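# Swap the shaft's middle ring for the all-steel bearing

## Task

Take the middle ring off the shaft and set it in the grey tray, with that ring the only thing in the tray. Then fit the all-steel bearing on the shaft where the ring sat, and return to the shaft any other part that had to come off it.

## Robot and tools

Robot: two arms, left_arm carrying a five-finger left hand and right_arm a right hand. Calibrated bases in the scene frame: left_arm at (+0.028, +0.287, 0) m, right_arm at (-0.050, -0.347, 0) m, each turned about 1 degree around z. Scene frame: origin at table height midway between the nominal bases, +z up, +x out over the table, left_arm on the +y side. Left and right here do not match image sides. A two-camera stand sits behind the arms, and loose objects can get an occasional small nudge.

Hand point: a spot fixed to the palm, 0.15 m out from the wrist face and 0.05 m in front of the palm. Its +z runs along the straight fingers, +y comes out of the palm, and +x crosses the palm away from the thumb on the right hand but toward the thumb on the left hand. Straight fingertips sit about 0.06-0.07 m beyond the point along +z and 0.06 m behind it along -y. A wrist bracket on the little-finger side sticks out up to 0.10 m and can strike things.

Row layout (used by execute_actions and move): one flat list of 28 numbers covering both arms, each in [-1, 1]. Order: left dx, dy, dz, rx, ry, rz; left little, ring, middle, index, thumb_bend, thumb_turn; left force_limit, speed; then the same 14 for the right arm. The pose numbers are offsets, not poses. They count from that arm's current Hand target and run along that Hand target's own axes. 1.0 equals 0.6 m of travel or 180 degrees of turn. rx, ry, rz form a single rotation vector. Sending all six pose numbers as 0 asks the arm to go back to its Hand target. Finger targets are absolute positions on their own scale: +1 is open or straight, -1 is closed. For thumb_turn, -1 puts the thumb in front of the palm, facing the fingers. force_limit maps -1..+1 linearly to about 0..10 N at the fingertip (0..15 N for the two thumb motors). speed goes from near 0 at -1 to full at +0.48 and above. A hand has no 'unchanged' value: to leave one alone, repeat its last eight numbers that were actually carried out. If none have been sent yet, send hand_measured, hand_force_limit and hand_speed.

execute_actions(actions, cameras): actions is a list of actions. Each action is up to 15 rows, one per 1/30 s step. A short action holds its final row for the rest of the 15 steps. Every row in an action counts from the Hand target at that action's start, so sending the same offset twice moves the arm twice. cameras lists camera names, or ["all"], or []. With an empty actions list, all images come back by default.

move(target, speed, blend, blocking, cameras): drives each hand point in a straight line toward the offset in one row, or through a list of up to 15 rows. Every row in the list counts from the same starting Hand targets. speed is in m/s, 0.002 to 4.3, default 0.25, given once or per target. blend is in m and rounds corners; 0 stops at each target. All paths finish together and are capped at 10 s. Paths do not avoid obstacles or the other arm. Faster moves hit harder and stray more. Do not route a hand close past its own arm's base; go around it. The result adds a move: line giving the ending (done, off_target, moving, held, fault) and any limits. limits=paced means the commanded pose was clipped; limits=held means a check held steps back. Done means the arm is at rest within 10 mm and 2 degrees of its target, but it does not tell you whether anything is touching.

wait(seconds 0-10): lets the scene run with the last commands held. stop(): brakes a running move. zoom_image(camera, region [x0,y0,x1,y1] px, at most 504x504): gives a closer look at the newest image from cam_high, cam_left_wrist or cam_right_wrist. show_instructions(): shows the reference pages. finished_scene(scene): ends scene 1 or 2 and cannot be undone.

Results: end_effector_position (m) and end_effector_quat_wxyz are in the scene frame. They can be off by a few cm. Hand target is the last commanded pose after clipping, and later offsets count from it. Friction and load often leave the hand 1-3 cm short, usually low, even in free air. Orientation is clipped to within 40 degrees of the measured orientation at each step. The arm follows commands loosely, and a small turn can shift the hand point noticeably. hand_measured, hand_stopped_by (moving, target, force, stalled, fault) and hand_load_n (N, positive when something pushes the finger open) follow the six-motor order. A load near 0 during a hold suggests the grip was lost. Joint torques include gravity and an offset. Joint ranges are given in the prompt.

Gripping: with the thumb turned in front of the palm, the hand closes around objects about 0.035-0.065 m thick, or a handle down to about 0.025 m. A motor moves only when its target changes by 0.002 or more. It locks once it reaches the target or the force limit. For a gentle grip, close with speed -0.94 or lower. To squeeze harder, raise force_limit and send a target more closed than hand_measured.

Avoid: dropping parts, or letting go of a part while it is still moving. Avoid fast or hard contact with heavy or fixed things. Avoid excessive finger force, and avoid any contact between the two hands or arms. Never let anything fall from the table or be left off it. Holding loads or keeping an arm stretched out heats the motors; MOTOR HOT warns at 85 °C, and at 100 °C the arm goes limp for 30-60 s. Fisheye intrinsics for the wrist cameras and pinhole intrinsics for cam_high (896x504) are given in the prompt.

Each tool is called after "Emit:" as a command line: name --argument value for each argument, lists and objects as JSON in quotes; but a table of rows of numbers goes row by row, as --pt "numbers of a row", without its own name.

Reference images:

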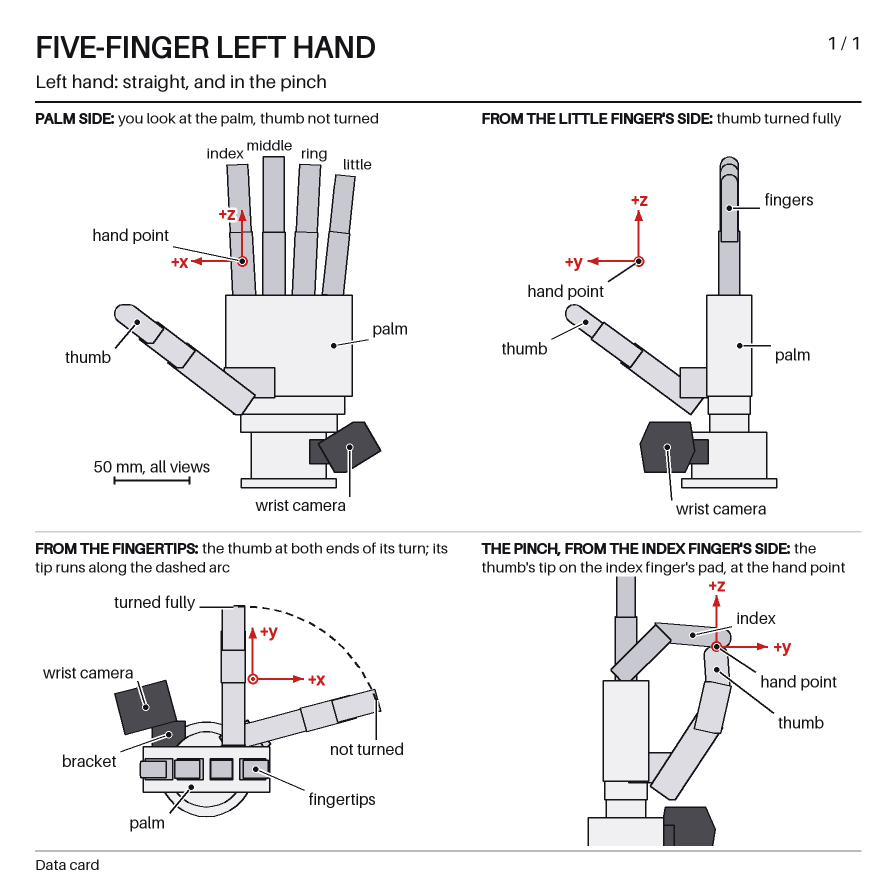

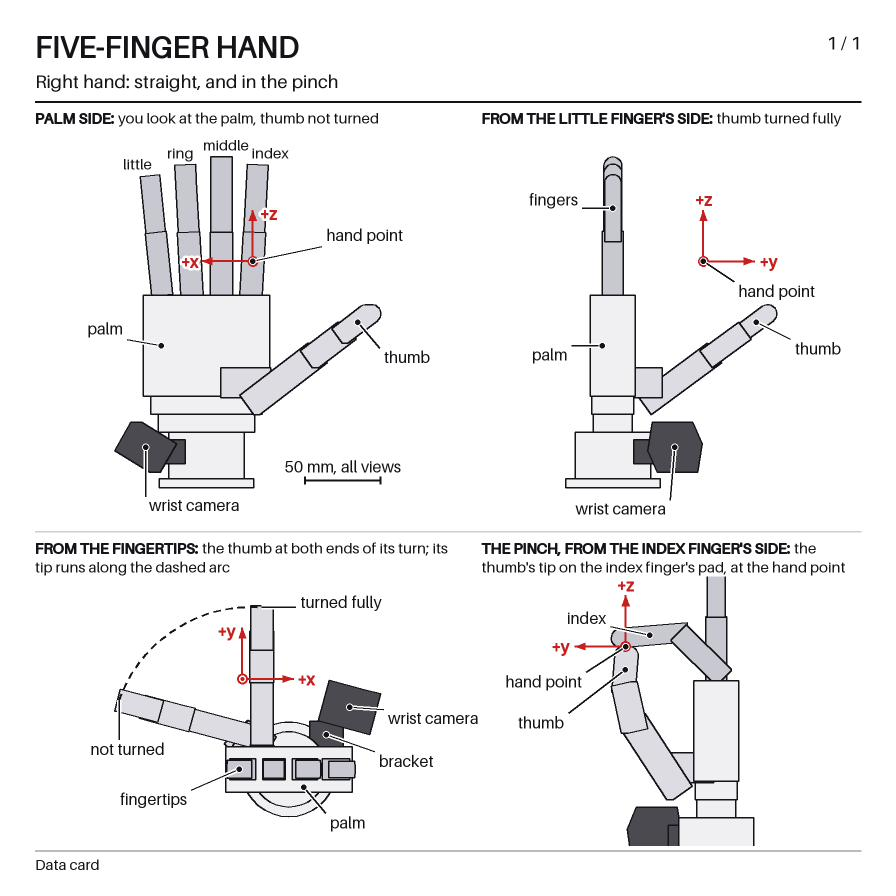

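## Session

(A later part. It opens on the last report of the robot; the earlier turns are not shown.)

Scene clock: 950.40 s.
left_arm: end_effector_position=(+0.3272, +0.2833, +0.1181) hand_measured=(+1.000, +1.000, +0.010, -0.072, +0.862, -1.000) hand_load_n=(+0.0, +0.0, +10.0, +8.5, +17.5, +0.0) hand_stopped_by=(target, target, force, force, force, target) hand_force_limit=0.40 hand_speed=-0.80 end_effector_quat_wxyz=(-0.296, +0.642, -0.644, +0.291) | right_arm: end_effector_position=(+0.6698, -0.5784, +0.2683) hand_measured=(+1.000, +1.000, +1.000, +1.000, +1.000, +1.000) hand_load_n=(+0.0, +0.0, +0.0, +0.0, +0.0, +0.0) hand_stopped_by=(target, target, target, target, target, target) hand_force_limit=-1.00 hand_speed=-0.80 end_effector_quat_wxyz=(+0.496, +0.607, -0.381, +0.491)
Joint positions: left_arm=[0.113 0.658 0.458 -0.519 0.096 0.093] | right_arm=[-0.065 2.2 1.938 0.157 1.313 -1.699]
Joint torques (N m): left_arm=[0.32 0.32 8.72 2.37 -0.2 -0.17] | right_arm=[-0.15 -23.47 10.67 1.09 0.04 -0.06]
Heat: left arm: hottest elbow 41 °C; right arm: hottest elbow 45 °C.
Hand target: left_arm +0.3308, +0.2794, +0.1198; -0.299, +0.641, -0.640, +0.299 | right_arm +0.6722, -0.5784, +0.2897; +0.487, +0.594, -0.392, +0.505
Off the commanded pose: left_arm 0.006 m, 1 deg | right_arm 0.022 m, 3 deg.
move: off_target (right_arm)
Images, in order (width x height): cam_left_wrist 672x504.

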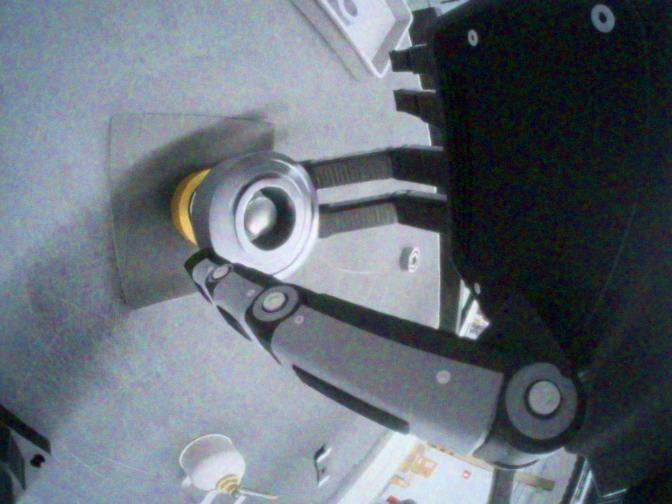

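Emit:
move --target '[0,0.01532,0.01286,0,0,0,1,1,-0.6,-0.62,0.6,-1,0.4,-0.8,0,0,0,0,0,0,1,1,1,1,1,1,-1,-0.8]' --speed 0.05 --cameras '["cam_left_wrist"]'

Emit:
zoom_image --camera "cam_left_wrist" --region '[230, 170, 320, 260]'

Scene clock: 959.57 s.
left_arm: end_effector_position=(+0.3273, +0.2832, +0.1084) hand_measured=(+1.000, +1.000, +0.010, -0.072, +0.862, -1.000) hand_load_n=(+0.0, +0.0, +10.0, +8.5, +17.0, +0.0) hand_stopped_by=(target, target, force, force, force, target) hand_force_limit=0.40 hand_speed=-0.80 end_effector_quat_wxyz=(-0.298, +0.642, -0.643, +0.293) | right_arm: end_effector_position=(+0.6698, -0.5784, +0.2683) hand_measured=(+1.000, +1.000, +1.000, +1.000, +1.000, +1.000) hand_load_n=(+0.0, +0.0, +0.0, +0.0, +0.0, +0.0) hand_stopped_by=(target, target, target, target, target, target) hand_force_limit=-1.00 hand_speed=-0.80 end_effector_quat_wxyz=(+0.496, +0.607, -0.381, +0.491)
Joint positions: left_arm=[0.113 0.662 0.43 -0.48 0.095 0.092] | right_arm=[-0.065 2.2 1.938 0.157 1.313 -1.699]
Joint torques (N m): left_arm=[0.26 1.08 8.64 2.37 -0.2 -0.17] | right_arm=[0.03 -23.47 10.63 1.1 0.03 -0.07]
Heat: left arm: hottest elbow 42 °C; right arm: hottest elbow 45 °C.
Hand target: left_arm +0.3308, +0.2793, +0.1079; -0.299, +0.641, -0.641, +0.299 | right_arm +0.6722, -0.5784, +0.2897; +0.487, +0.594, -0.392, +0.505
Off the commanded pose: left_arm 0.005 m, 1 deg | right_arm 0.022 m, 3 deg.
move: off_target (right_arm)
Images, in order (width x height): cam_left_wrist 672x504.

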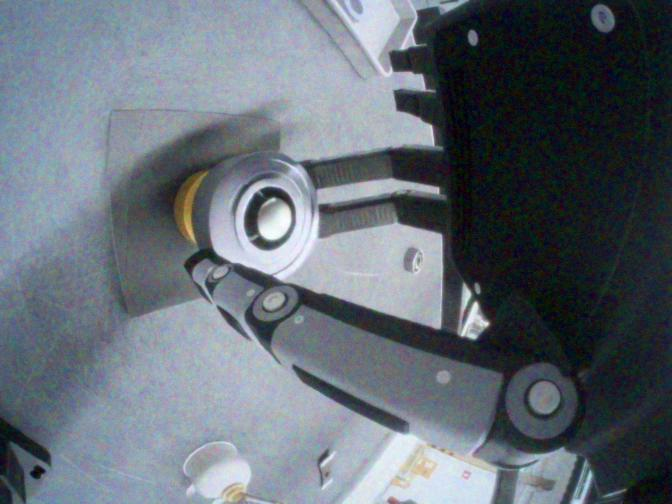

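Scaled by 5.600 from the camera's 672x504 image, which has a finer 960x720 frame.

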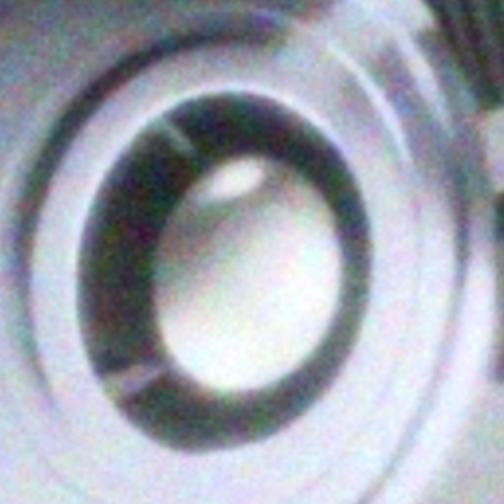

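Emit:
move --target '[0,0.00927,0.00452,0,0,0,1,1,-0.6,-0.62,0.6,-1,0.4,-0.8,0,0,0,0,0,0,1,1,1,1,1,1,-1,-0.8]' --speed 0.04 --cameras '["cam_left_wrist"]'

Emit:
zoom_image --camera "cam_left_wrist" --region '[230, 170, 320, 260]'

Scene clock: 972.37 s.
left_arm: end_effector_position=(+0.3274, +0.2831, +0.1040) hand_measured=(+1.000, +1.000, +0.010, -0.072, +0.862, -1.000) hand_load_n=(+0.0, +0.0, +10.0, +8.5, +17.0, -0.5) hand_stopped_by=(target, target, force, force, force, target) hand_force_limit=0.40 hand_speed=-0.80 end_effector_quat_wxyz=(-0.301, +0.641, -0.642, +0.295) | right_arm: end_effector_position=(+0.6698, -0.5784, +0.2683) hand_measured=(+1.000, +1.000, +1.000, +1.000, +1.000, +1.000) hand_load_n=(+0.0, +0.0, +0.0, +0.0, +0.0, +0.0) hand_stopped_by=(target, target, target, target, target, target) hand_force_limit=-1.00 hand_speed=-0.80 end_effector_quat_wxyz=(+0.496, +0.607, -0.381, +0.491)
Joint positions: left_arm=[0.113 0.662 0.415 -0.458 0.095 0.091] | right_arm=[-0.065 2.2 1.938 0.157 1.313 -1.699]
Joint torques (N m): left_arm=[0.38 1.14 8.51 2.19 -0.18 -0.15] | right_arm=[0.03 -23.65 10.65 1.07 0.03 -0.05]
Heat: left arm: hottest elbow 42 °C; right arm: hottest elbow 45 °C.
Hand target: left_arm +0.3294, +0.2793, +0.1020; -0.299, +0.641, -0.641, +0.299 | right_arm +0.6722, -0.5784, +0.2897; +0.487, +0.594, -0.392, +0.505
Off the commanded pose: left_arm 0.005 m, 1 deg | right_arm 0.022 m, 3 deg.
move: off_target (right_arm)
Images, in order (width x height): cam_left_wrist 672x504.

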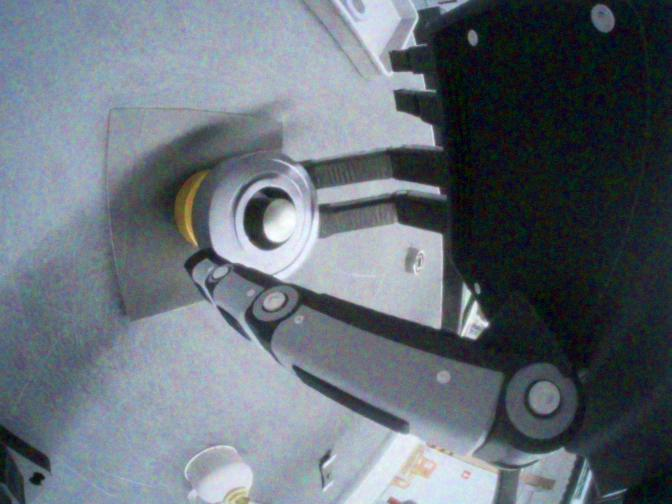

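Scaled by 5.600 from the camera's 672x504 image, which has a finer 960x720 frame.

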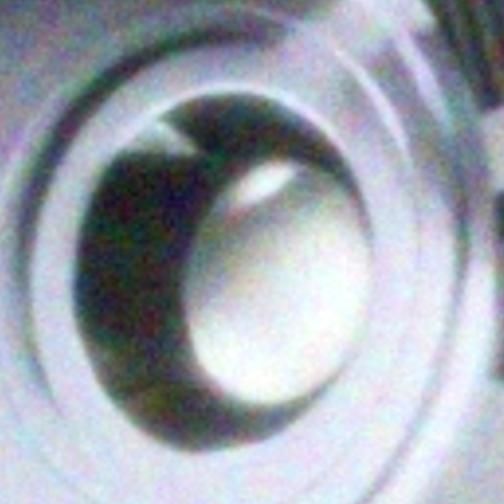

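Emit:
move --target '[0.00167,0.00981,0.00388,0,0,0,1,1,-0.6,-0.62,0.6,-1,0.4,-0.8,0,0,0,0,0,0,1,1,1,1,1,1,-1,-0.8]' --speed 0.04 --cameras '["cam_left_wrist"]'

Emit:
zoom_image --camera "cam_left_wrist" --region '[230, 170, 320, 260]'

Scene clock: 988.23 s.
left_arm: end_effector_position=(+0.3272, +0.2825, +0.0995) hand_measured=(+1.000, +1.000, +0.010, -0.072, +0.862, -1.000) hand_load_n=(+0.0, +0.0, +10.0, +9.0, +17.0, -0.5) hand_stopped_by=(target, target, force, force, force, target) hand_force_limit=0.40 hand_speed=-0.80 end_effector_quat_wxyz=(-0.302, +0.640, -0.641, +0.297) | right_arm: end_effector_position=(+0.6698, -0.5784, +0.2683) hand_measured=(+1.000, +1.000, +1.000, +1.000, +1.000, +1.000) hand_load_n=(+0.0, +0.0, +0.0, +0.0, +0.0, +0.0) hand_stopped_by=(target, target, target, target, target, target) hand_force_limit=-1.00 hand_speed=-0.80 end_effector_quat_wxyz=(+0.496, +0.607, -0.381, +0.491)
Joint positions: left_arm=[0.11 0.662 0.401 -0.439 0.094 0.089] | right_arm=[-0.065 2.2 1.938 0.157 1.313 -1.699]
Joint torques (N m): left_arm=[0.32 0.97 8.29 2.06 -0.24 -0.16] | right_arm=[0.09 -23.47 10.61 1.09 0.03 -0.06]
Heat: left arm: hottest elbow 42 °C; right arm: hottest elbow 45 °C.
Hand target: left_arm +0.3273, +0.2783, +0.0959; -0.299, +0.641, -0.640, +0.299 | right_arm +0.6722, -0.5784, +0.2897; +0.487, +0.594, -0.392, +0.505
Off the commanded pose: left_arm 0.006 m, 0 deg | right_arm 0.022 m, 3 deg.
move: off_target (right_arm)
Images, in order (width x height): cam_left_wrist 672x504.

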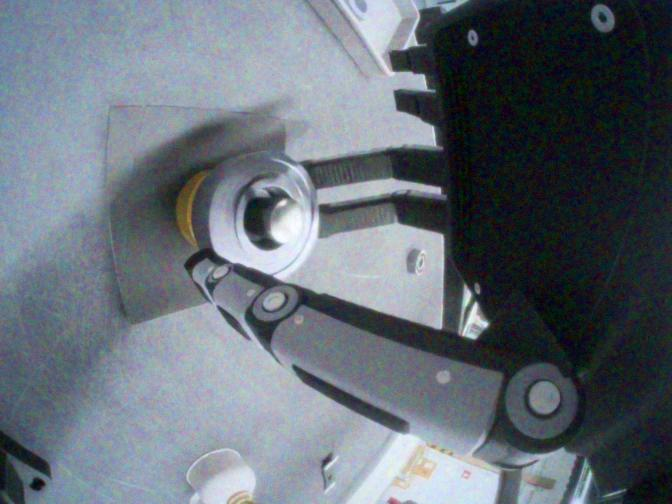

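Scaled by 5.600 from the camera's 672x504 image, which has a finer 960x720 frame.

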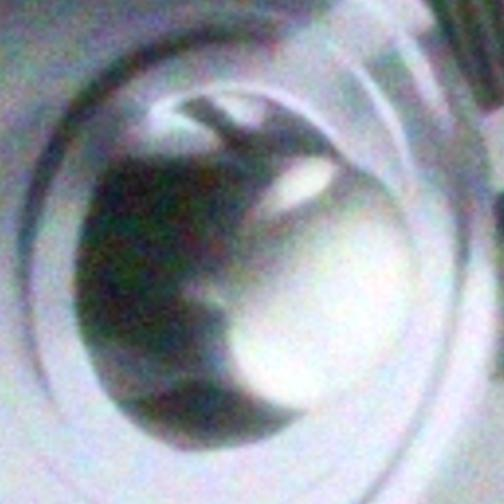

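Emit:
move --target '[0,0.00873,0.00515,0,0,0,1,1,-0.6,-0.62,0.6,-1,0.4,-0.8,0,0,0,0,0,0,1,1,1,1,1,1,-1,-0.8]' --speed 0.04 --cameras '["cam_left_wrist"]'

Emit:
zoom_image --camera "cam_left_wrist" --region '[117, 100, 367, 350]'

Scene clock: 1001.27 s.
left_arm: end_effector_position=(+0.3271, +0.2824, +0.0953) hand_measured=(+1.000, +1.000, +0.010, -0.072, +0.862, -1.000) hand_load_n=(+0.0, +0.0, +10.5, +8.5, +17.0, -0.5) hand_stopped_by=(target, target, force, force, force, target) hand_force_limit=0.40 hand_speed=-0.80 end_effector_quat_wxyz=(-0.304, +0.639, -0.640, +0.298) | right_arm: end_effector_position=(+0.6698, -0.5784, +0.2683) hand_measured=(+1.000, +1.000, +1.000, +1.000, +1.000, +1.000) hand_load_n=(+0.0, +0.5, +0.0, +0.0, +0.0, +0.0) hand_stopped_by=(target, target, target, target, target, target) hand_force_limit=-1.00 hand_speed=-0.80 end_effector_quat_wxyz=(+0.496, +0.607, -0.381, +0.491)
Joint positions: left_arm=[0.11 0.662 0.387 -0.419 0.094 0.089] | right_arm=[-0.065 2.2 1.938 0.157 1.313 -1.699]
Joint torques (N m): left_arm=[0.32 1.32 8.14 2 -0.22 -0.15] | right_arm=[0.15 -23.53 10.66 1.09 0.04 -0.06]
Heat: left arm: hottest elbow 41 °C; right arm: hottest elbow 45 °C.
Hand target: left_arm +0.3263, +0.2783, +0.0899; -0.299, +0.641, -0.641, +0.299 | right_arm +0.6722, -0.5784, +0.2897; +0.487, +0.594, -0.392, +0.505
Off the commanded pose: left_arm 0.007 m, 1 deg | right_arm 0.022 m, 3 deg.
move: off_target (right_arm)
Images, in order (width x height): cam_left_wrist 672x504.

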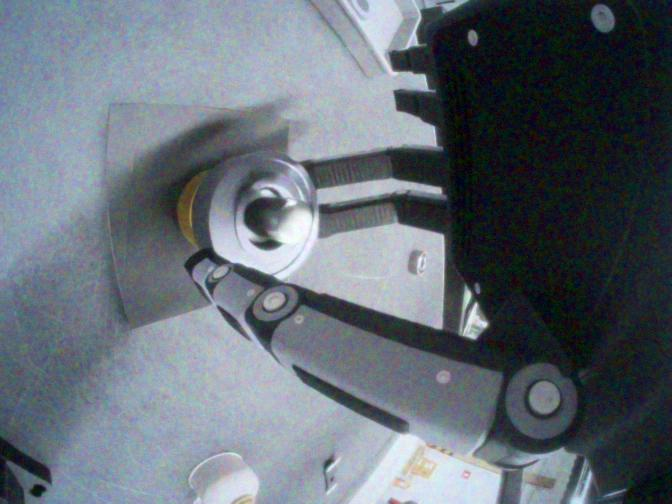

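Scaled by 2.016 from the camera's 672x504 image, which has a finer 960x720 frame.

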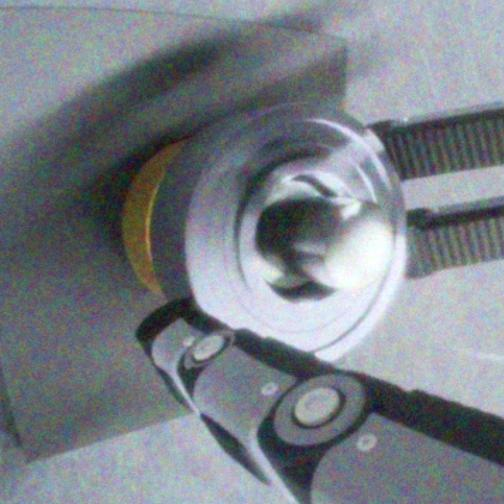

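Emit:
move --pt "0 0.00873 0.00515 0 0 0 1 1 -0.6 -0.62 0.6 -1 0.4 -0.8 0 0 0 0 0 0 1 1 1 1 1 1 -1 -0.8" --pt "0 0.01746 0.0103 0 0 0 1 1 -0.6 -0.62 0.6 -1 0.4 -0.8 0 0 0 0 0 0 1 1 1 1 1 1 -1 -0.8" --speed 0.03 --cameras '["cam_left_wrist"]'

Emit:
zoom_image --camera "cam_left_wrist" --region '[117, 100, 367, 350]'

Scene clock: 1015.33 s.
left_arm: end_effector_position=(+0.3271, +0.2824, +0.0863) hand_measured=(+1.000, +1.000, +0.010, -0.072, +0.862, -1.000) hand_load_n=(+0.0, +0.0, +10.5, +9.0, +16.5, -0.5) hand_stopped_by=(target, target, force, force, force, target) hand_force_limit=0.40 hand_speed=-0.80 end_effector_quat_wxyz=(-0.308, +0.637, -0.639, +0.301) | right_arm: end_effector_position=(+0.6698, -0.5784, +0.2683) hand_measured=(+1.000, +1.000, +1.000, +1.000, +1.000, +1.000) hand_load_n=(+0.0, +0.0, +0.0, +0.0, +0.0, +0.0) hand_stopped_by=(target, target, target, target, target, target) hand_force_limit=-1.00 hand_speed=-0.80 end_effector_quat_wxyz=(+0.496, +0.607, -0.381, +0.491)
Joint positions: left_arm=[0.11 0.667 0.36 -0.377 0.094 0.089] | right_arm=[-0.065 2.2 1.938 0.157 1.313 -1.699]
Joint torques (N m): left_arm=[0.44 1.55 7.88 1.85 -0.18 -0.15] | right_arm=[0.09 -23.59 10.61 1.11 0.03 -0.06]
Heat: left arm: hottest elbow 41 °C; right arm: hottest elbow 46 °C.
Hand target: left_arm +0.3244, +0.2783, +0.0780; -0.299, +0.641, -0.640, +0.299 | right_arm +0.6722, -0.5784, +0.2897; +0.487, +0.594, -0.392, +0.505
Off the commanded pose: left_arm 0.010 m, 1 deg | right_arm 0.022 m, 3 deg.
move: off_target (right_arm)
Images, in order (width x height): cam_left_wrist 672x504.

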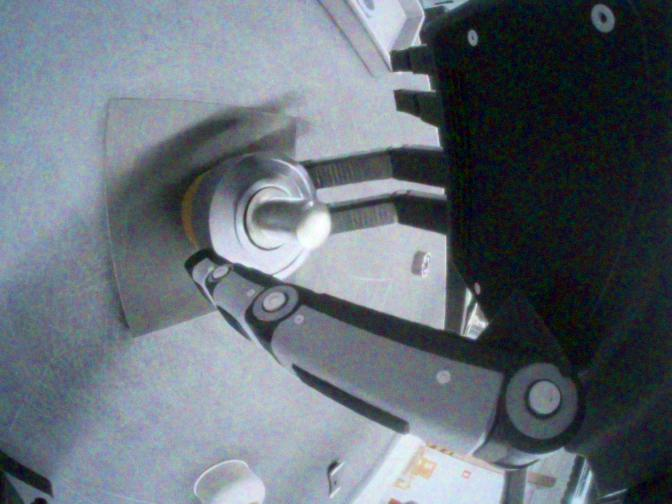

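Scaled by 2.016 from the camera's 672x504 image, which has a finer 960x720 frame.

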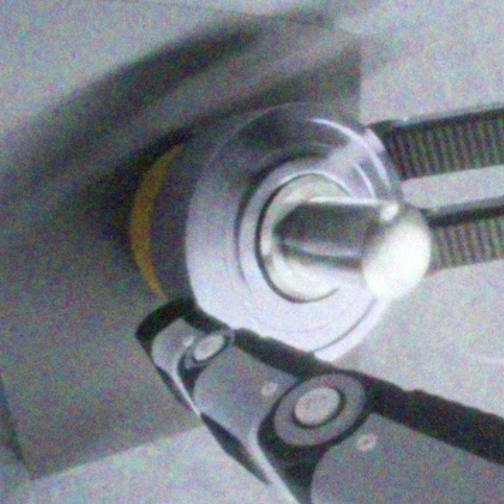

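Emit:
move --target '[0,0.00745,0.00408,0,0,0,1,1,-0.6,-0.62,0.6,-1,0.4,-0.8,0,0,0,0,0,0,1,1,1,1,1,1,-1,-0.8]' --speed 0.03 --cameras '["cam_left_wrist"]'

Emit:
zoom_image --camera "cam_left_wrist" --region '[117, 100, 367, 350]'

Scene clock: 1023.37 s.
left_arm: end_effector_position=(+0.3268, +0.2824, +0.0844) hand_measured=(+1.000, +1.000, +0.010, -0.072, +0.862, -1.000) hand_load_n=(+0.0, +0.0, +10.0, +8.5, +16.5, -0.5) hand_stopped_by=(target, target, force, force, force, target) hand_force_limit=0.40 hand_speed=-0.80 end_effector_quat_wxyz=(-0.308, +0.637, -0.639, +0.301) | right_arm: end_effector_position=(+0.6698, -0.5784, +0.2683) hand_measured=(+1.000, +1.000, +1.000, +1.000, +1.000, +1.000) hand_load_n=(+0.0, +0.0, +0.0, +0.0, +0.0, +0.0) hand_stopped_by=(target, target, target, target, target, target) hand_force_limit=-1.00 hand_speed=-0.80 end_effector_quat_wxyz=(+0.496, +0.607, -0.381, +0.491)
Joint positions: left_arm=[0.11 0.667 0.353 -0.369 0.094 0.088] | right_arm=[-0.065 2.2 1.938 0.157 1.313 -1.699]
Joint torques (N m): left_arm=[0.5 1.79 7.36 2.15 -0.15 -0.13] | right_arm=[0.15 -23.53 10.62 1.13 0.04 -0.06]
Heat: left arm: hottest elbow 41 °C; right arm: hottest elbow 46 °C.
Hand target: left_arm +0.3233, +0.2783, +0.0729; -0.299, +0.641, -0.640, +0.299 | right_arm +0.6722, -0.5784, +0.2897; +0.487, +0.594, -0.392, +0.505
Off the commanded pose: left_arm 0.013 m, 1 deg | right_arm 0.022 m, 3 deg.
move: off_target (left_arm, right_arm)
Images, in order (width x height): cam_left_wrist 672x504.

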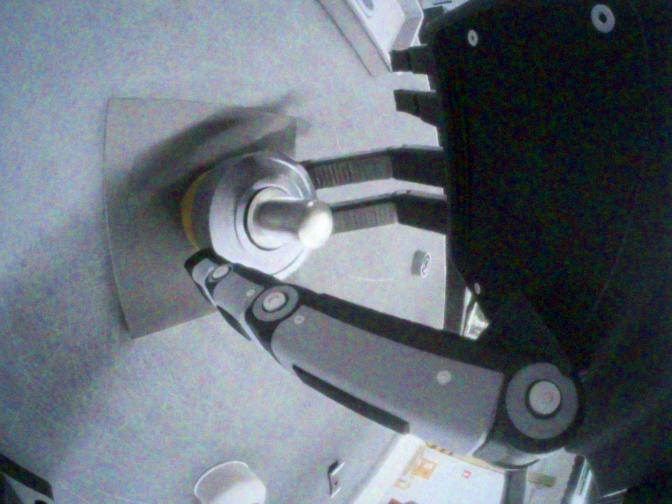

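Scaled by 2.016 from the camera's 672x504 image, which has a finer 960x720 frame.

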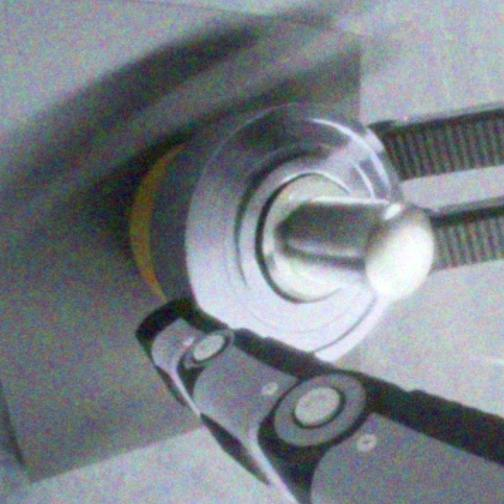

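Emit:
move --pt "0 -0.00853 -0.0002 0 0 0 1 1 -0.6 -0.62 0.6 -1 0.4 -0.8 0 0 0 0 0 0 1 1 1 1 1 1 -1 -0.8" --pt "0 -0.00853 -0.0002 0 0 0 1 1 0.15 0.1 1 -1 0.4 -0.7 0 0 0 0 0 0 1 1 1 1 1 1 -1 -0.8" --speed 0.03 --cameras '["cam_left_wrist"]'

Emit:
zoom_image --camera "cam_left_wrist" --region '[117, 100, 367, 350]'

Scene clock: 1037.60 s.
left_arm: end_effector_position=(+0.3261, +0.2823, +0.0804) hand_measured=(+1.000, +1.000, +0.150, +0.100, +1.000, -1.000) hand_load_n=(+0.0, +0.0, +0.0, +0.0, +0.0, +0.0) hand_stopped_by=(target, target, target, target, target, target) hand_force_limit=0.40 hand_speed=-0.70 end_effector_quat_wxyz=(-0.303, +0.640, -0.640, +0.297) | right_arm: end_effector_position=(+0.6698, -0.5784, +0.2683) hand_measured=(+1.000, +1.000, +1.000, +1.000, +1.000, +1.000) hand_load_n=(+0.0, +0.0, +0.0, +0.0, +0.0, +0.0) hand_stopped_by=(target, target, target, target, target, target) hand_force_limit=-1.00 hand_speed=-0.80 end_effector_quat_wxyz=(+0.496, +0.607, -0.381, +0.491)
Joint positions: left_arm=[0.11 0.682 0.353 -0.369 0.093 0.088] | right_arm=[-0.065 2.2 1.938 0.157 1.313 -1.699]
Joint torques (N m): left_arm=[0.32 1.44 8.34 2.06 -0.22 -0.14] | right_arm=[-0.03 -23.59 10.65 1.11 0.03 -0.06]
Heat: left arm: hottest elbow 41 °C; right arm: hottest elbow 46 °C.
Hand target: left_arm +0.3265, +0.2784, +0.0768; -0.299, +0.641, -0.641, +0.299 | right_arm +0.6722, -0.5784, +0.2897; +0.487, +0.594, -0.392, +0.505
Off the commanded pose: left_arm 0.005 m, 1 deg | right_arm 0.022 m, 3 deg.
move: off_target (right_arm)
Images, in order (width x height): cam_left_wrist 672x504.

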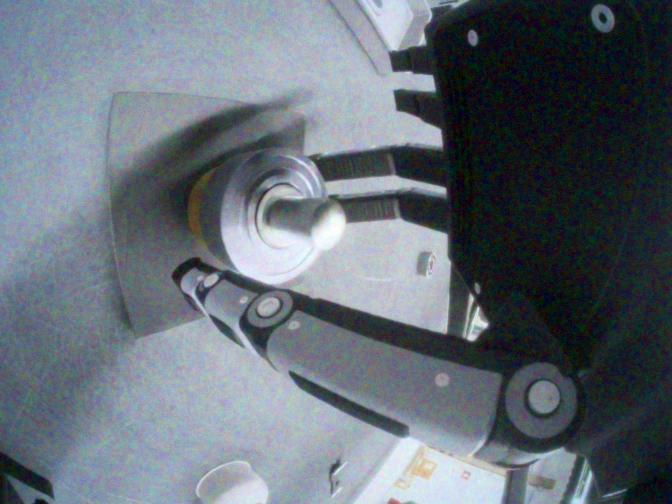

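Scaled by 2.016 from the camera's 672x504 image, which has a finer 960x720 frame.

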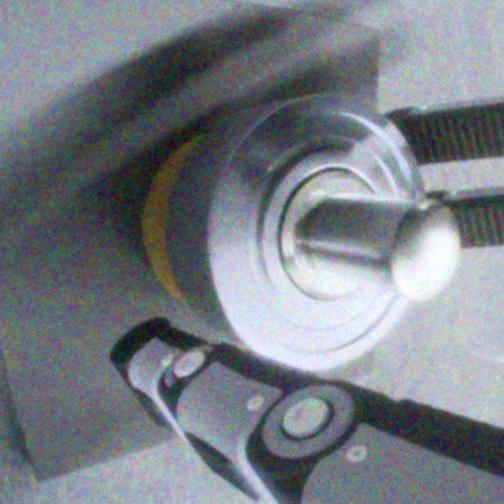

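Emit:
move --pt "0 0 0 0 0 0 1 1 0.25 0.2 1 -1 0.4 -0.5 0 0 0 0 0 0 1 1 1 1 1 1 -1 -0.8" --pt "0 -0.07991 -0.03443 0 0 0 1 1 0.25 0.2 1 -1 0.4 -0.5 0 0 0 0 0 0 1 1 1 1 1 1 -1 -0.8" --pt "0 -0.14043 -0.11788 0 0 0 1 1 0.25 0.2 1 -1 0.4 -0.5 0 0 0 0 0 0 1 1 1 1 1 1 -1 -0.8" --pt "0.23317 -0.16294 -0.09107 0 0 0 1 1 0.25 0.2 1 -1 0.4 -0.5 0 0 0 0 0 0 1 1 1 1 1 1 -1 -0.8" --pt "0.23317 -0.01995 0.02897 0 0 0 1 1 0.25 0.2 1 -1 0.4 -0.5 0 0 0 0 0 0 1 1 1 1 1 1 -1 -0.8" --speed '[0.05,0.06,0.15,0.2,0.12]' --blend '[0,0.01,0.02,0.02,0]' --cameras '["cam_high","cam_left_wrist"]'

Emit:
zoom_image --camera "cam_left_wrist" --region '[117, 100, 367, 350]'

Emit:
zoom_image --camera "cam_high" --region '[476, 200, 596, 320]'

Scene clock: 1068.80 s.
left_arm: end_effector_position=(+0.3496, +0.1426, +0.0812) hand_measured=(+1.000, +1.000, +0.250, +0.200, +1.000, -1.000) hand_load_n=(+0.0, +0.0, +0.0, +0.0, +0.0, +0.0) hand_stopped_by=(target, target, target, target, target, target) hand_force_limit=0.40 hand_speed=-0.50 end_effector_quat_wxyz=(-0.302, +0.640, -0.640, +0.299) | right_arm: end_effector_position=(+0.6698, -0.5784, +0.2683) hand_measured=(+1.000, +1.000, +1.000, +1.000, +1.000, +1.000) hand_load_n=(+0.0, +0.0, +0.0, +0.0, +0.5, +0.0) hand_stopped_by=(target, target, target, target, target, target) hand_force_limit=-1.00 hand_speed=-0.80 end_effector_quat_wxyz=(+0.496, +0.607, -0.381, +0.491)
Joint positions: left_arm=[-0.518 0.911 0.453 -0.299 -0.38 -0.333] | right_arm=[-0.065 2.2 1.938 0.157 1.313 -1.699]
Joint torques (N m): left_arm=[0.26 -0.79 7.61 2.02 -0.56 -0.15] | right_arm=[0.03 -23.53 10.67 1.11 0.03 -0.06]
Heat: left arm: hottest elbow 41 °C; right arm: hottest elbow 46 °C.
Hand target: left_arm +0.3476, +0.1385, +0.0749; -0.299, +0.641, -0.641, +0.299 | right_arm +0.6722, -0.5784, +0.2897; +0.487, +0.594, -0.392, +0.505
Off the commanded pose: left_arm 0.008 m, 0 deg | right_arm 0.022 m, 3 deg.
move: off_target (right_arm)
Images, in order (width x height): cam_high 896x504, cam_left_wrist 672x504.

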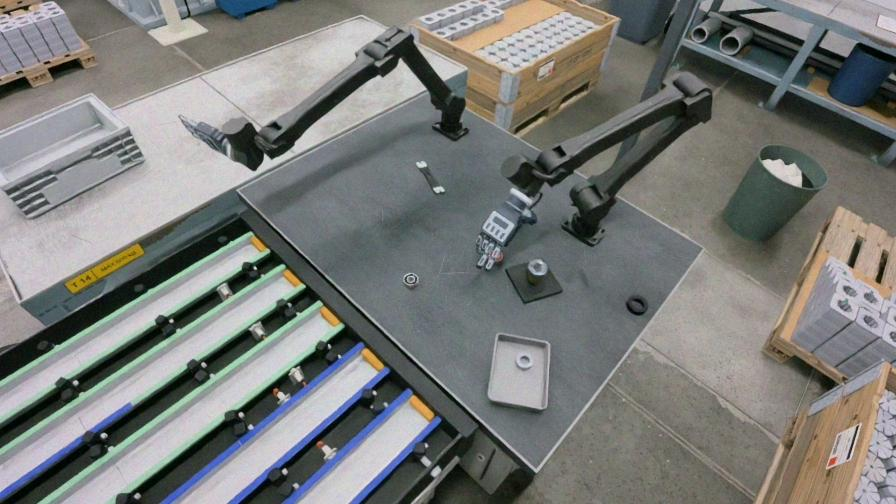

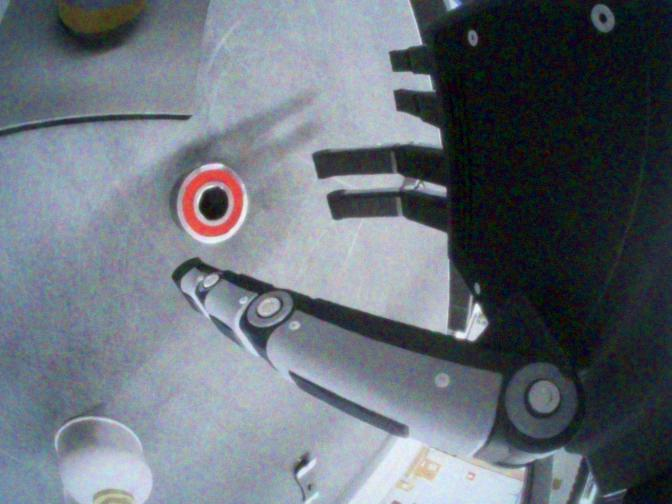

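Scaled by 2.016 from the camera's 672x504 image, which has a finer 960x720 frame.

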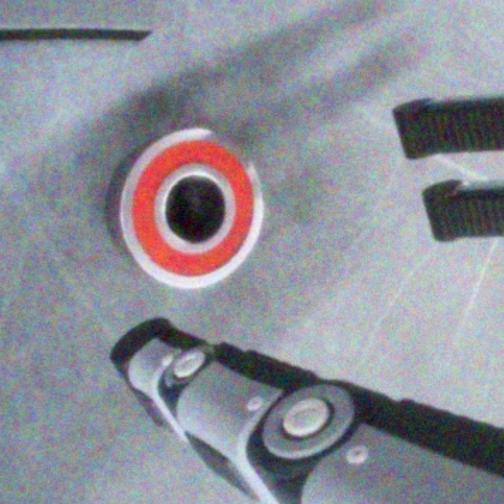

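Scaled by 4.200 from the camera's 896x504 image, which has a finer 1280x720 frame.

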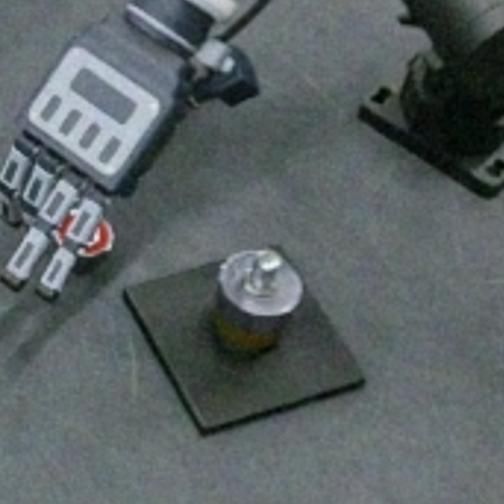

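Emit:
move --target '[-0.01667,0.04961,0.03164,0,0,0,1,1,0.25,0.2,1,-1,0.4,-0.5,0,0,0,0,0,0,1,1,1,1,1,1,-1,-0.8]' --speed 0.08 --cameras '["cam_left_wrist"]'

Emit:
zoom_image --camera "cam_left_wrist" --region '[117, 100, 367, 350]'

Scene clock: 1084.97 s.
left_arm: end_effector_position=(+0.3431, +0.1439, +0.0468) hand_measured=(+1.000, +1.000, +0.250, +0.200, +1.000, -1.000) hand_load_n=(+0.0, +0.0, +0.0, +0.0, +0.0, +0.0) hand_stopped_by=(target, target, target, target, target, target) hand_force_limit=0.40 hand_speed=-0.50 end_effector_quat_wxyz=(-0.299, +0.639, -0.640, +0.305) | right_arm: end_effector_position=(+0.6698, -0.5784, +0.2683) hand_measured=(+1.000, +1.000, +1.000, +1.000, +1.000, +1.000) hand_load_n=(+0.0, +0.0, +0.0, +0.0, +0.0, +0.0) hand_stopped_by=(target, target, target, target, target, target) hand_force_limit=-1.00 hand_speed=-0.80 end_effector_quat_wxyz=(+0.496, +0.607, -0.381, +0.491)
Joint positions: left_arm=[-0.517 0.961 0.37 -0.158 -0.369 -0.333] | right_arm=[-0.065 2.2 1.938 0.157 1.313 -1.699]
Joint torques (N m): left_arm=[2.14 -0.91 7.02 2.07 -0.17 0.06] | right_arm=[0.15 -23.65 10.66 1.1 0.02 -0.07]
Heat: left arm: hottest elbow 41 °C; right arm: hottest elbow 46 °C.
Hand target: left_arm +0.3430, +0.1484, +0.0399; -0.299, +0.641, -0.641, +0.299 | right_arm +0.6722, -0.5784, +0.2897; +0.487, +0.594, -0.392, +0.505
Off the commanded pose: left_arm 0.008 m, 1 deg | right_arm 0.022 m, 3 deg.
move: off_target (right_arm)
Images, in order (width x height): cam_left_wrist 672x504.

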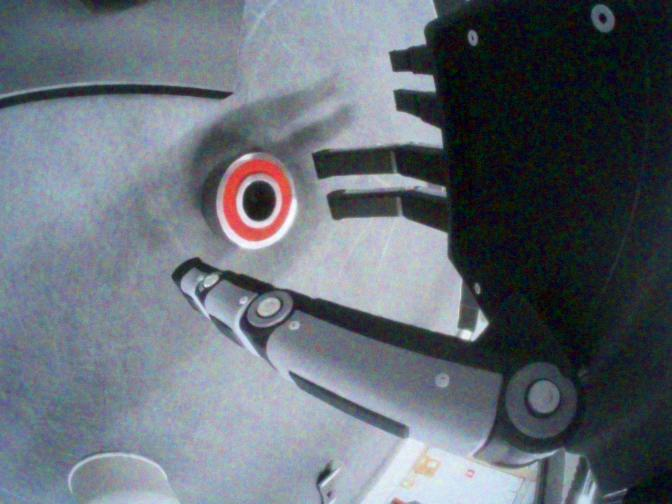

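Scaled by 2.016 from the camera's 672x504 image, which has a finer 960x720 frame.

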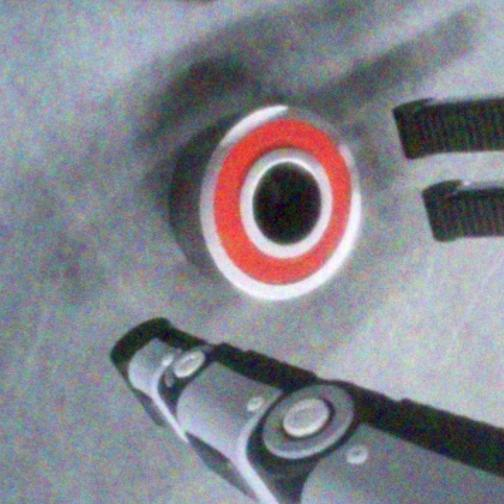

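Emit:
move --target '[-0.00533,0.01032,0.00975,0,0,0,1,1,0.25,0.2,1,-1,0.4,-0.5,0,0,0,0,0,0,1,1,1,1,1,1,-1,-0.8]' --speed 0.05 --cameras '["cam_left_wrist"]'

Emit:
zoom_image --camera "cam_left_wrist" --region '[117, 100, 367, 350]'

Scene clock: 1095.17 s.
left_arm: end_effector_position=(+0.3442, +0.1461, +0.0389) hand_measured=(+1.000, +1.000, +0.250, +0.200, +1.000, -1.000) hand_load_n=(+0.0, +0.0, +0.0, +0.0, +0.0, +0.0) hand_stopped_by=(target, target, target, target, target, target) hand_force_limit=0.40 hand_speed=-0.50 end_effector_quat_wxyz=(-0.298, +0.641, -0.637, +0.306) | right_arm: end_effector_position=(+0.6698, -0.5784, +0.2683) hand_measured=(+1.000, +1.000, +1.000, +1.000, +1.000, +1.000) hand_load_n=(-0.5, +0.0, +0.0, +0.0, +0.0, +0.0) hand_stopped_by=(target, target, target, target, target, target) hand_force_limit=-1.00 hand_speed=-0.80 end_effector_quat_wxyz=(+0.496, +0.607, -0.381, +0.491)
Joint positions: left_arm=[-0.505 0.982 0.353 -0.117 -0.36 -0.332] | right_arm=[-0.065 2.2 1.938 0.157 1.313 -1.699]
Joint torques (N m): left_arm=[2.2 -0.97 6.79 2 -0.16 0.13] | right_arm=[0.09 -23.41 10.65 1.1 0.03 -0.06]
Heat: left arm: hottest elbow 41 °C; right arm: hottest elbow 46 °C.
Hand target: left_arm +0.3436, +0.1516, +0.0315; -0.299, +0.641, -0.641, +0.299 | right_arm +0.6722, -0.5784, +0.2897; +0.487, +0.594, -0.392, +0.505
Off the commanded pose: left_arm 0.009 m, 1 deg | right_arm 0.022 m, 3 deg.
move: off_target (right_arm)
Images, in order (width x height): cam_left_wrist 672x504.

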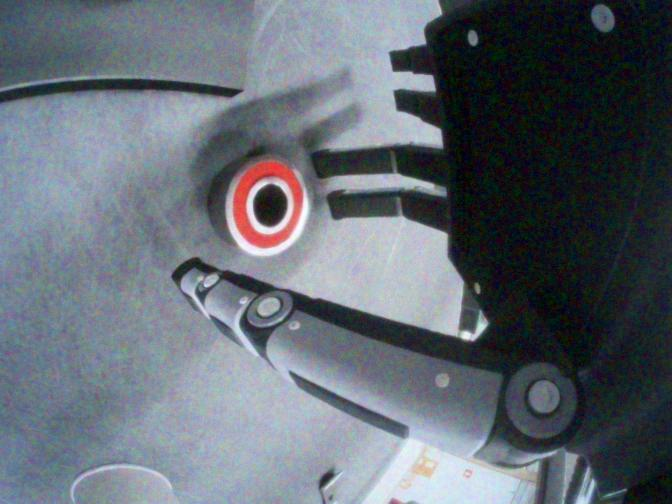

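Scaled by 2.016 from the camera's 672x504 image, which has a finer 960x720 frame.

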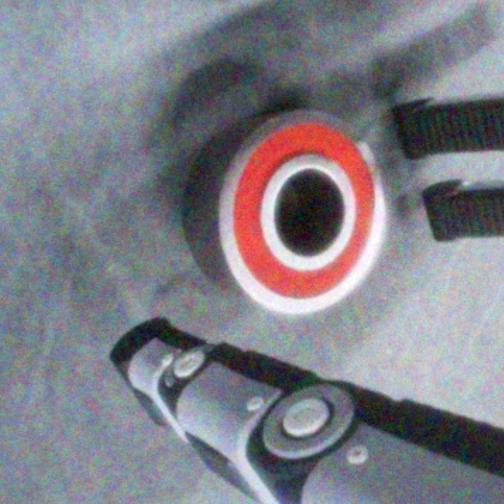

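Emit:
move --pt "0 0 0 0 0 0 1 1 0.25 0.2 0.8 -1 0.4 -0.6 0 0 0 0 0 0 1 1 1 1 1 1 -1 -0.8" --pt "0 0 0 0 0 0 1 1 -0.61 -0.63 0.42 -1 0.4 -0.8 0 0 0 0 0 0 1 1 1 1 1 1 -1 -0.8" --speed 0.05 --cameras '["cam_left_wrist"]'

Emit:
zoom_image --camera "cam_left_wrist" --region '[117, 100, 367, 350]'

Scene clock: 1103.87 s.
left_arm: end_effector_position=(+0.3448, +0.1452, +0.0393) hand_measured=(+1.000, +1.000, -0.004, -0.630, +0.658, -1.000) hand_load_n=(-0.5, +0.0, +8.0, +0.0, +7.5, +1.0) hand_stopped_by=(target, target, force, target, force, target) hand_force_limit=0.40 hand_speed=-0.80 end_effector_quat_wxyz=(-0.297, +0.640, -0.637, +0.308) | right_arm: end_effector_position=(+0.6698, -0.5784, +0.2683) hand_measured=(+1.000, +1.000, +1.000, +1.000, +1.000, +1.000) hand_load_n=(+0.0, +0.0, +0.0, +0.0, +0.0, +0.0) hand_stopped_by=(target, target, target, target, target, target) hand_force_limit=-1.00 hand_speed=-0.80 end_effector_quat_wxyz=(+0.496, +0.607, -0.381, +0.491)
Joint positions: left_arm=[-0.505 0.983 0.353 -0.112 -0.357 -0.331] | right_arm=[-0.065 2.2 1.938 0.157 1.313 -1.699]
Joint torques (N m): left_arm=[2.2 -1.08 6.8 1.88 -0.3 0.13] | right_arm=[0.03 -23.41 10.69 1.09 0.03 -0.06]
Heat: left arm: hottest elbow 40 °C; right arm: hottest elbow 46 °C.
Hand target: left_arm +0.3436, +0.1516, +0.0315; -0.299, +0.641, -0.641, +0.299 | right_arm +0.6722, -0.5784, +0.2897; +0.487, +0.594, -0.392, +0.505
Off the commanded pose: left_arm 0.010 m, 1 deg | right_arm 0.022 m, 3 deg.
move: off_target (right_arm)
Images, in order (width x height): cam_left_wrist 672x504.

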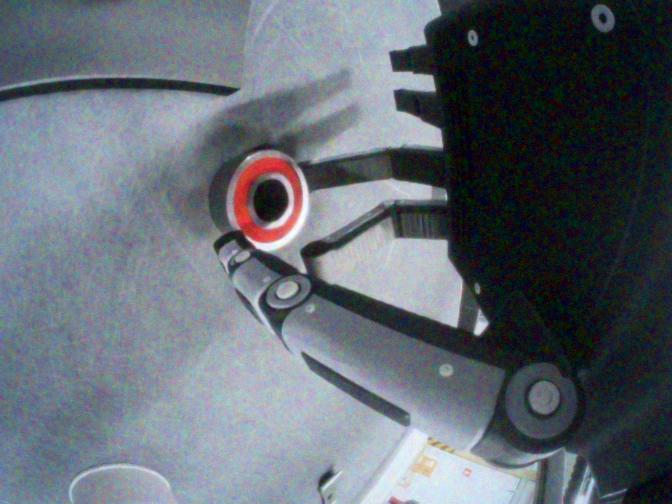

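Scaled by 2.016 from the camera's 672x504 image, which has a finer 960x720 frame.

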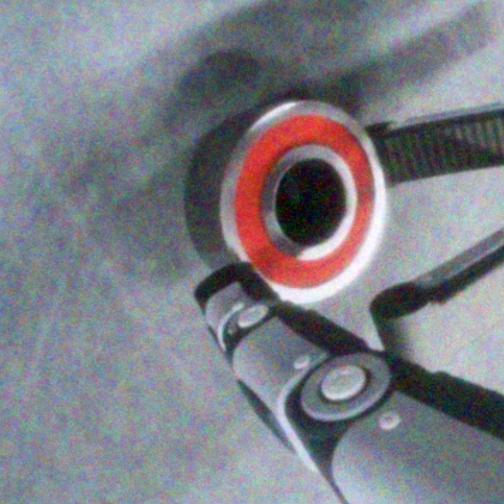

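Emit:
move --pt "0 0 0 0 0 0 1 1 0.25 0.2 1 -1 0.4 -0.5 0 0 0 0 0 0 1 1 1 1 1 1 -1 -0.8" --pt "-0.0105 0 0 0 0 0 1 1 0.25 0.2 1 -1 0.4 -0.5 0 0 0 0 0 0 1 1 1 1 1 1 -1 -0.8" --speed 0.05 --cameras '["cam_left_wrist"]'

Emit:
zoom_image --camera "cam_left_wrist" --region '[117, 100, 367, 350]'

Scene clock: 1126.53 s.
left_arm: end_effector_position=(+0.3461, +0.1514, +0.0375) hand_measured=(+1.000, +1.000, +0.250, +0.200, +1.000, -1.000) hand_load_n=(+0.0, +0.0, +0.0, +0.0, +0.0, +0.0) hand_stopped_by=(target, target, target, target, target, target) hand_force_limit=0.40 hand_speed=-0.50 end_effector_quat_wxyz=(-0.298, +0.641, -0.638, +0.306) | right_arm: end_effector_position=(+0.6698, -0.5784, +0.2683) hand_measured=(+1.000, +1.000, +1.000, +1.000, +1.000, +1.000) hand_load_n=(+0.0, +0.0, +0.5, +0.0, +0.0, +0.0) hand_stopped_by=(target, target, target, target, target, target) hand_force_limit=-1.00 hand_speed=-0.80 end_effector_quat_wxyz=(+0.496, +0.607, -0.381, +0.491)
Joint positions: left_arm=[-0.481 0.984 0.35 -0.107 -0.342 -0.314] | right_arm=[-0.065 2.2 1.938 0.157 1.313 -1.699]
Joint torques (N m): left_arm=[2.26 -2.02 6.53 1.77 -0.14 0.14] | right_arm=[-0.09 -23.53 10.63 1.11 0.03 -0.07]
Heat: left arm: hottest elbow 39 °C; right arm: hottest elbow 46 °C.
Hand target: left_arm +0.3435, +0.1579, +0.0313; -0.299, +0.641, -0.641, +0.299 | right_arm +0.6722, -0.5784, +0.2897; +0.487, +0.594, -0.392, +0.505
Off the commanded pose: left_arm 0.009 m, 1 deg | right_arm 0.022 m, 3 deg.
move: off_target (right_arm)
Images, in order (width x height): cam_left_wrist 672x504.

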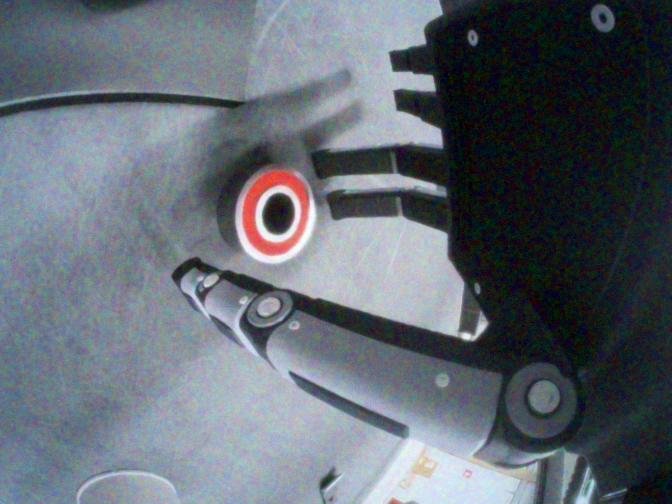

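Scaled by 2.016 from the camera's 672x504 image, which has a finer 960x720 frame.

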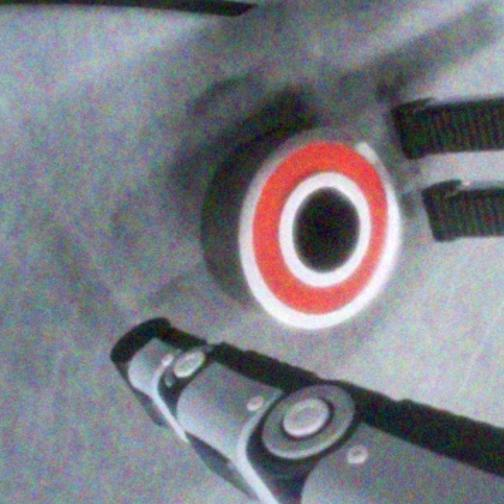

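Emit:
move --pt "0 0 0 0 0 0 1 1 0.06 -0.02 1 -1 0.4 -0.6 0 0 0 0 0 0 1 1 1 1 1 1 -1 -0.8" --pt "0 0 0 0 0 0 1 1 -0.6 -0.62 0.43 -1 0.4 -0.8 0 0 0 0 0 0 1 1 1 1 1 1 -1 -0.8" --speed 0.05 --cameras '["cam_left_wrist"]'

Emit:
zoom_image --camera "cam_left_wrist" --region '[117, 100, 367, 350]'

Scene clock: 1138.23 s.
left_arm: end_effector_position=(+0.3460, +0.1517, +0.0373) hand_measured=(+1.000, +1.000, -0.158, -0.620, +0.876, -1.000) hand_load_n=(+0.0, +0.0, +9.5, +0.0, +10.5, +1.0) hand_stopped_by=(target, target, force, target, force, target) hand_force_limit=0.40 hand_speed=-0.80 end_effector_quat_wxyz=(-0.298, +0.641, -0.638, +0.305) | right_arm: end_effector_position=(+0.6698, -0.5784, +0.2683) hand_measured=(+1.000, +1.000, +1.000, +1.000, +1.000, +1.000) hand_load_n=(+0.0, +0.0, +0.0, +0.0, +0.0, +0.0) hand_stopped_by=(target, target, target, target, target, target) hand_force_limit=-1.00 hand_speed=-0.80 end_effector_quat_wxyz=(+0.496, +0.607, -0.381, +0.491)
Joint positions: left_arm=[-0.48 0.984 0.349 -0.107 -0.341 -0.313] | right_arm=[-0.065 2.2 1.938 0.157 1.313 -1.699]
Joint torques (N m): left_arm=[2.2 -2.02 6.57 1.78 -0.18 0.13] | right_arm=[-0.09 -23.65 10.65 1.13 0.03 -0.07]
Heat: left arm: hottest elbow 38 °C; right arm: hottest elbow 46 °C.
Hand target: left_arm +0.3436, +0.1579, +0.0314; -0.299, +0.641, -0.641, +0.299 | right_arm +0.6722, -0.5784, +0.2897; +0.487, +0.594, -0.392, +0.505
Off the commanded pose: left_arm 0.009 m, 1 deg | right_arm 0.022 m, 3 deg.
move: off_target (right_arm)
Images, in order (width x height): cam_left_wrist 672x504.

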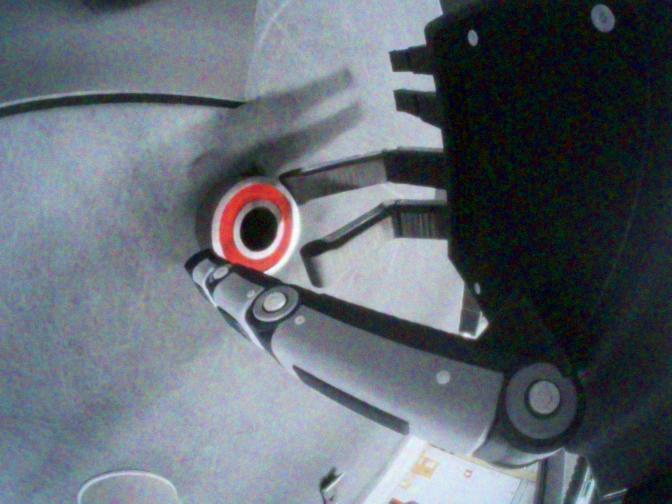

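Scaled by 2.016 from the camera's 672x504 image, which has a finer 960x720 frame.

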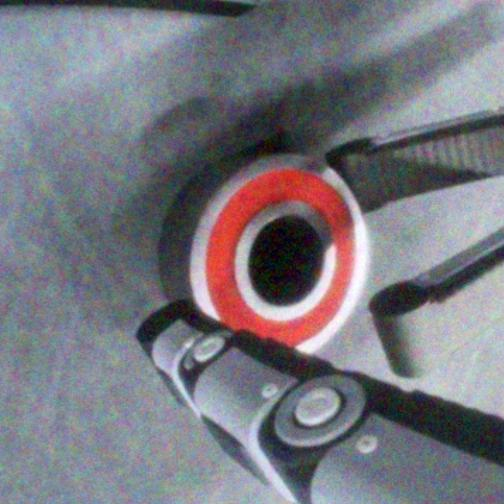

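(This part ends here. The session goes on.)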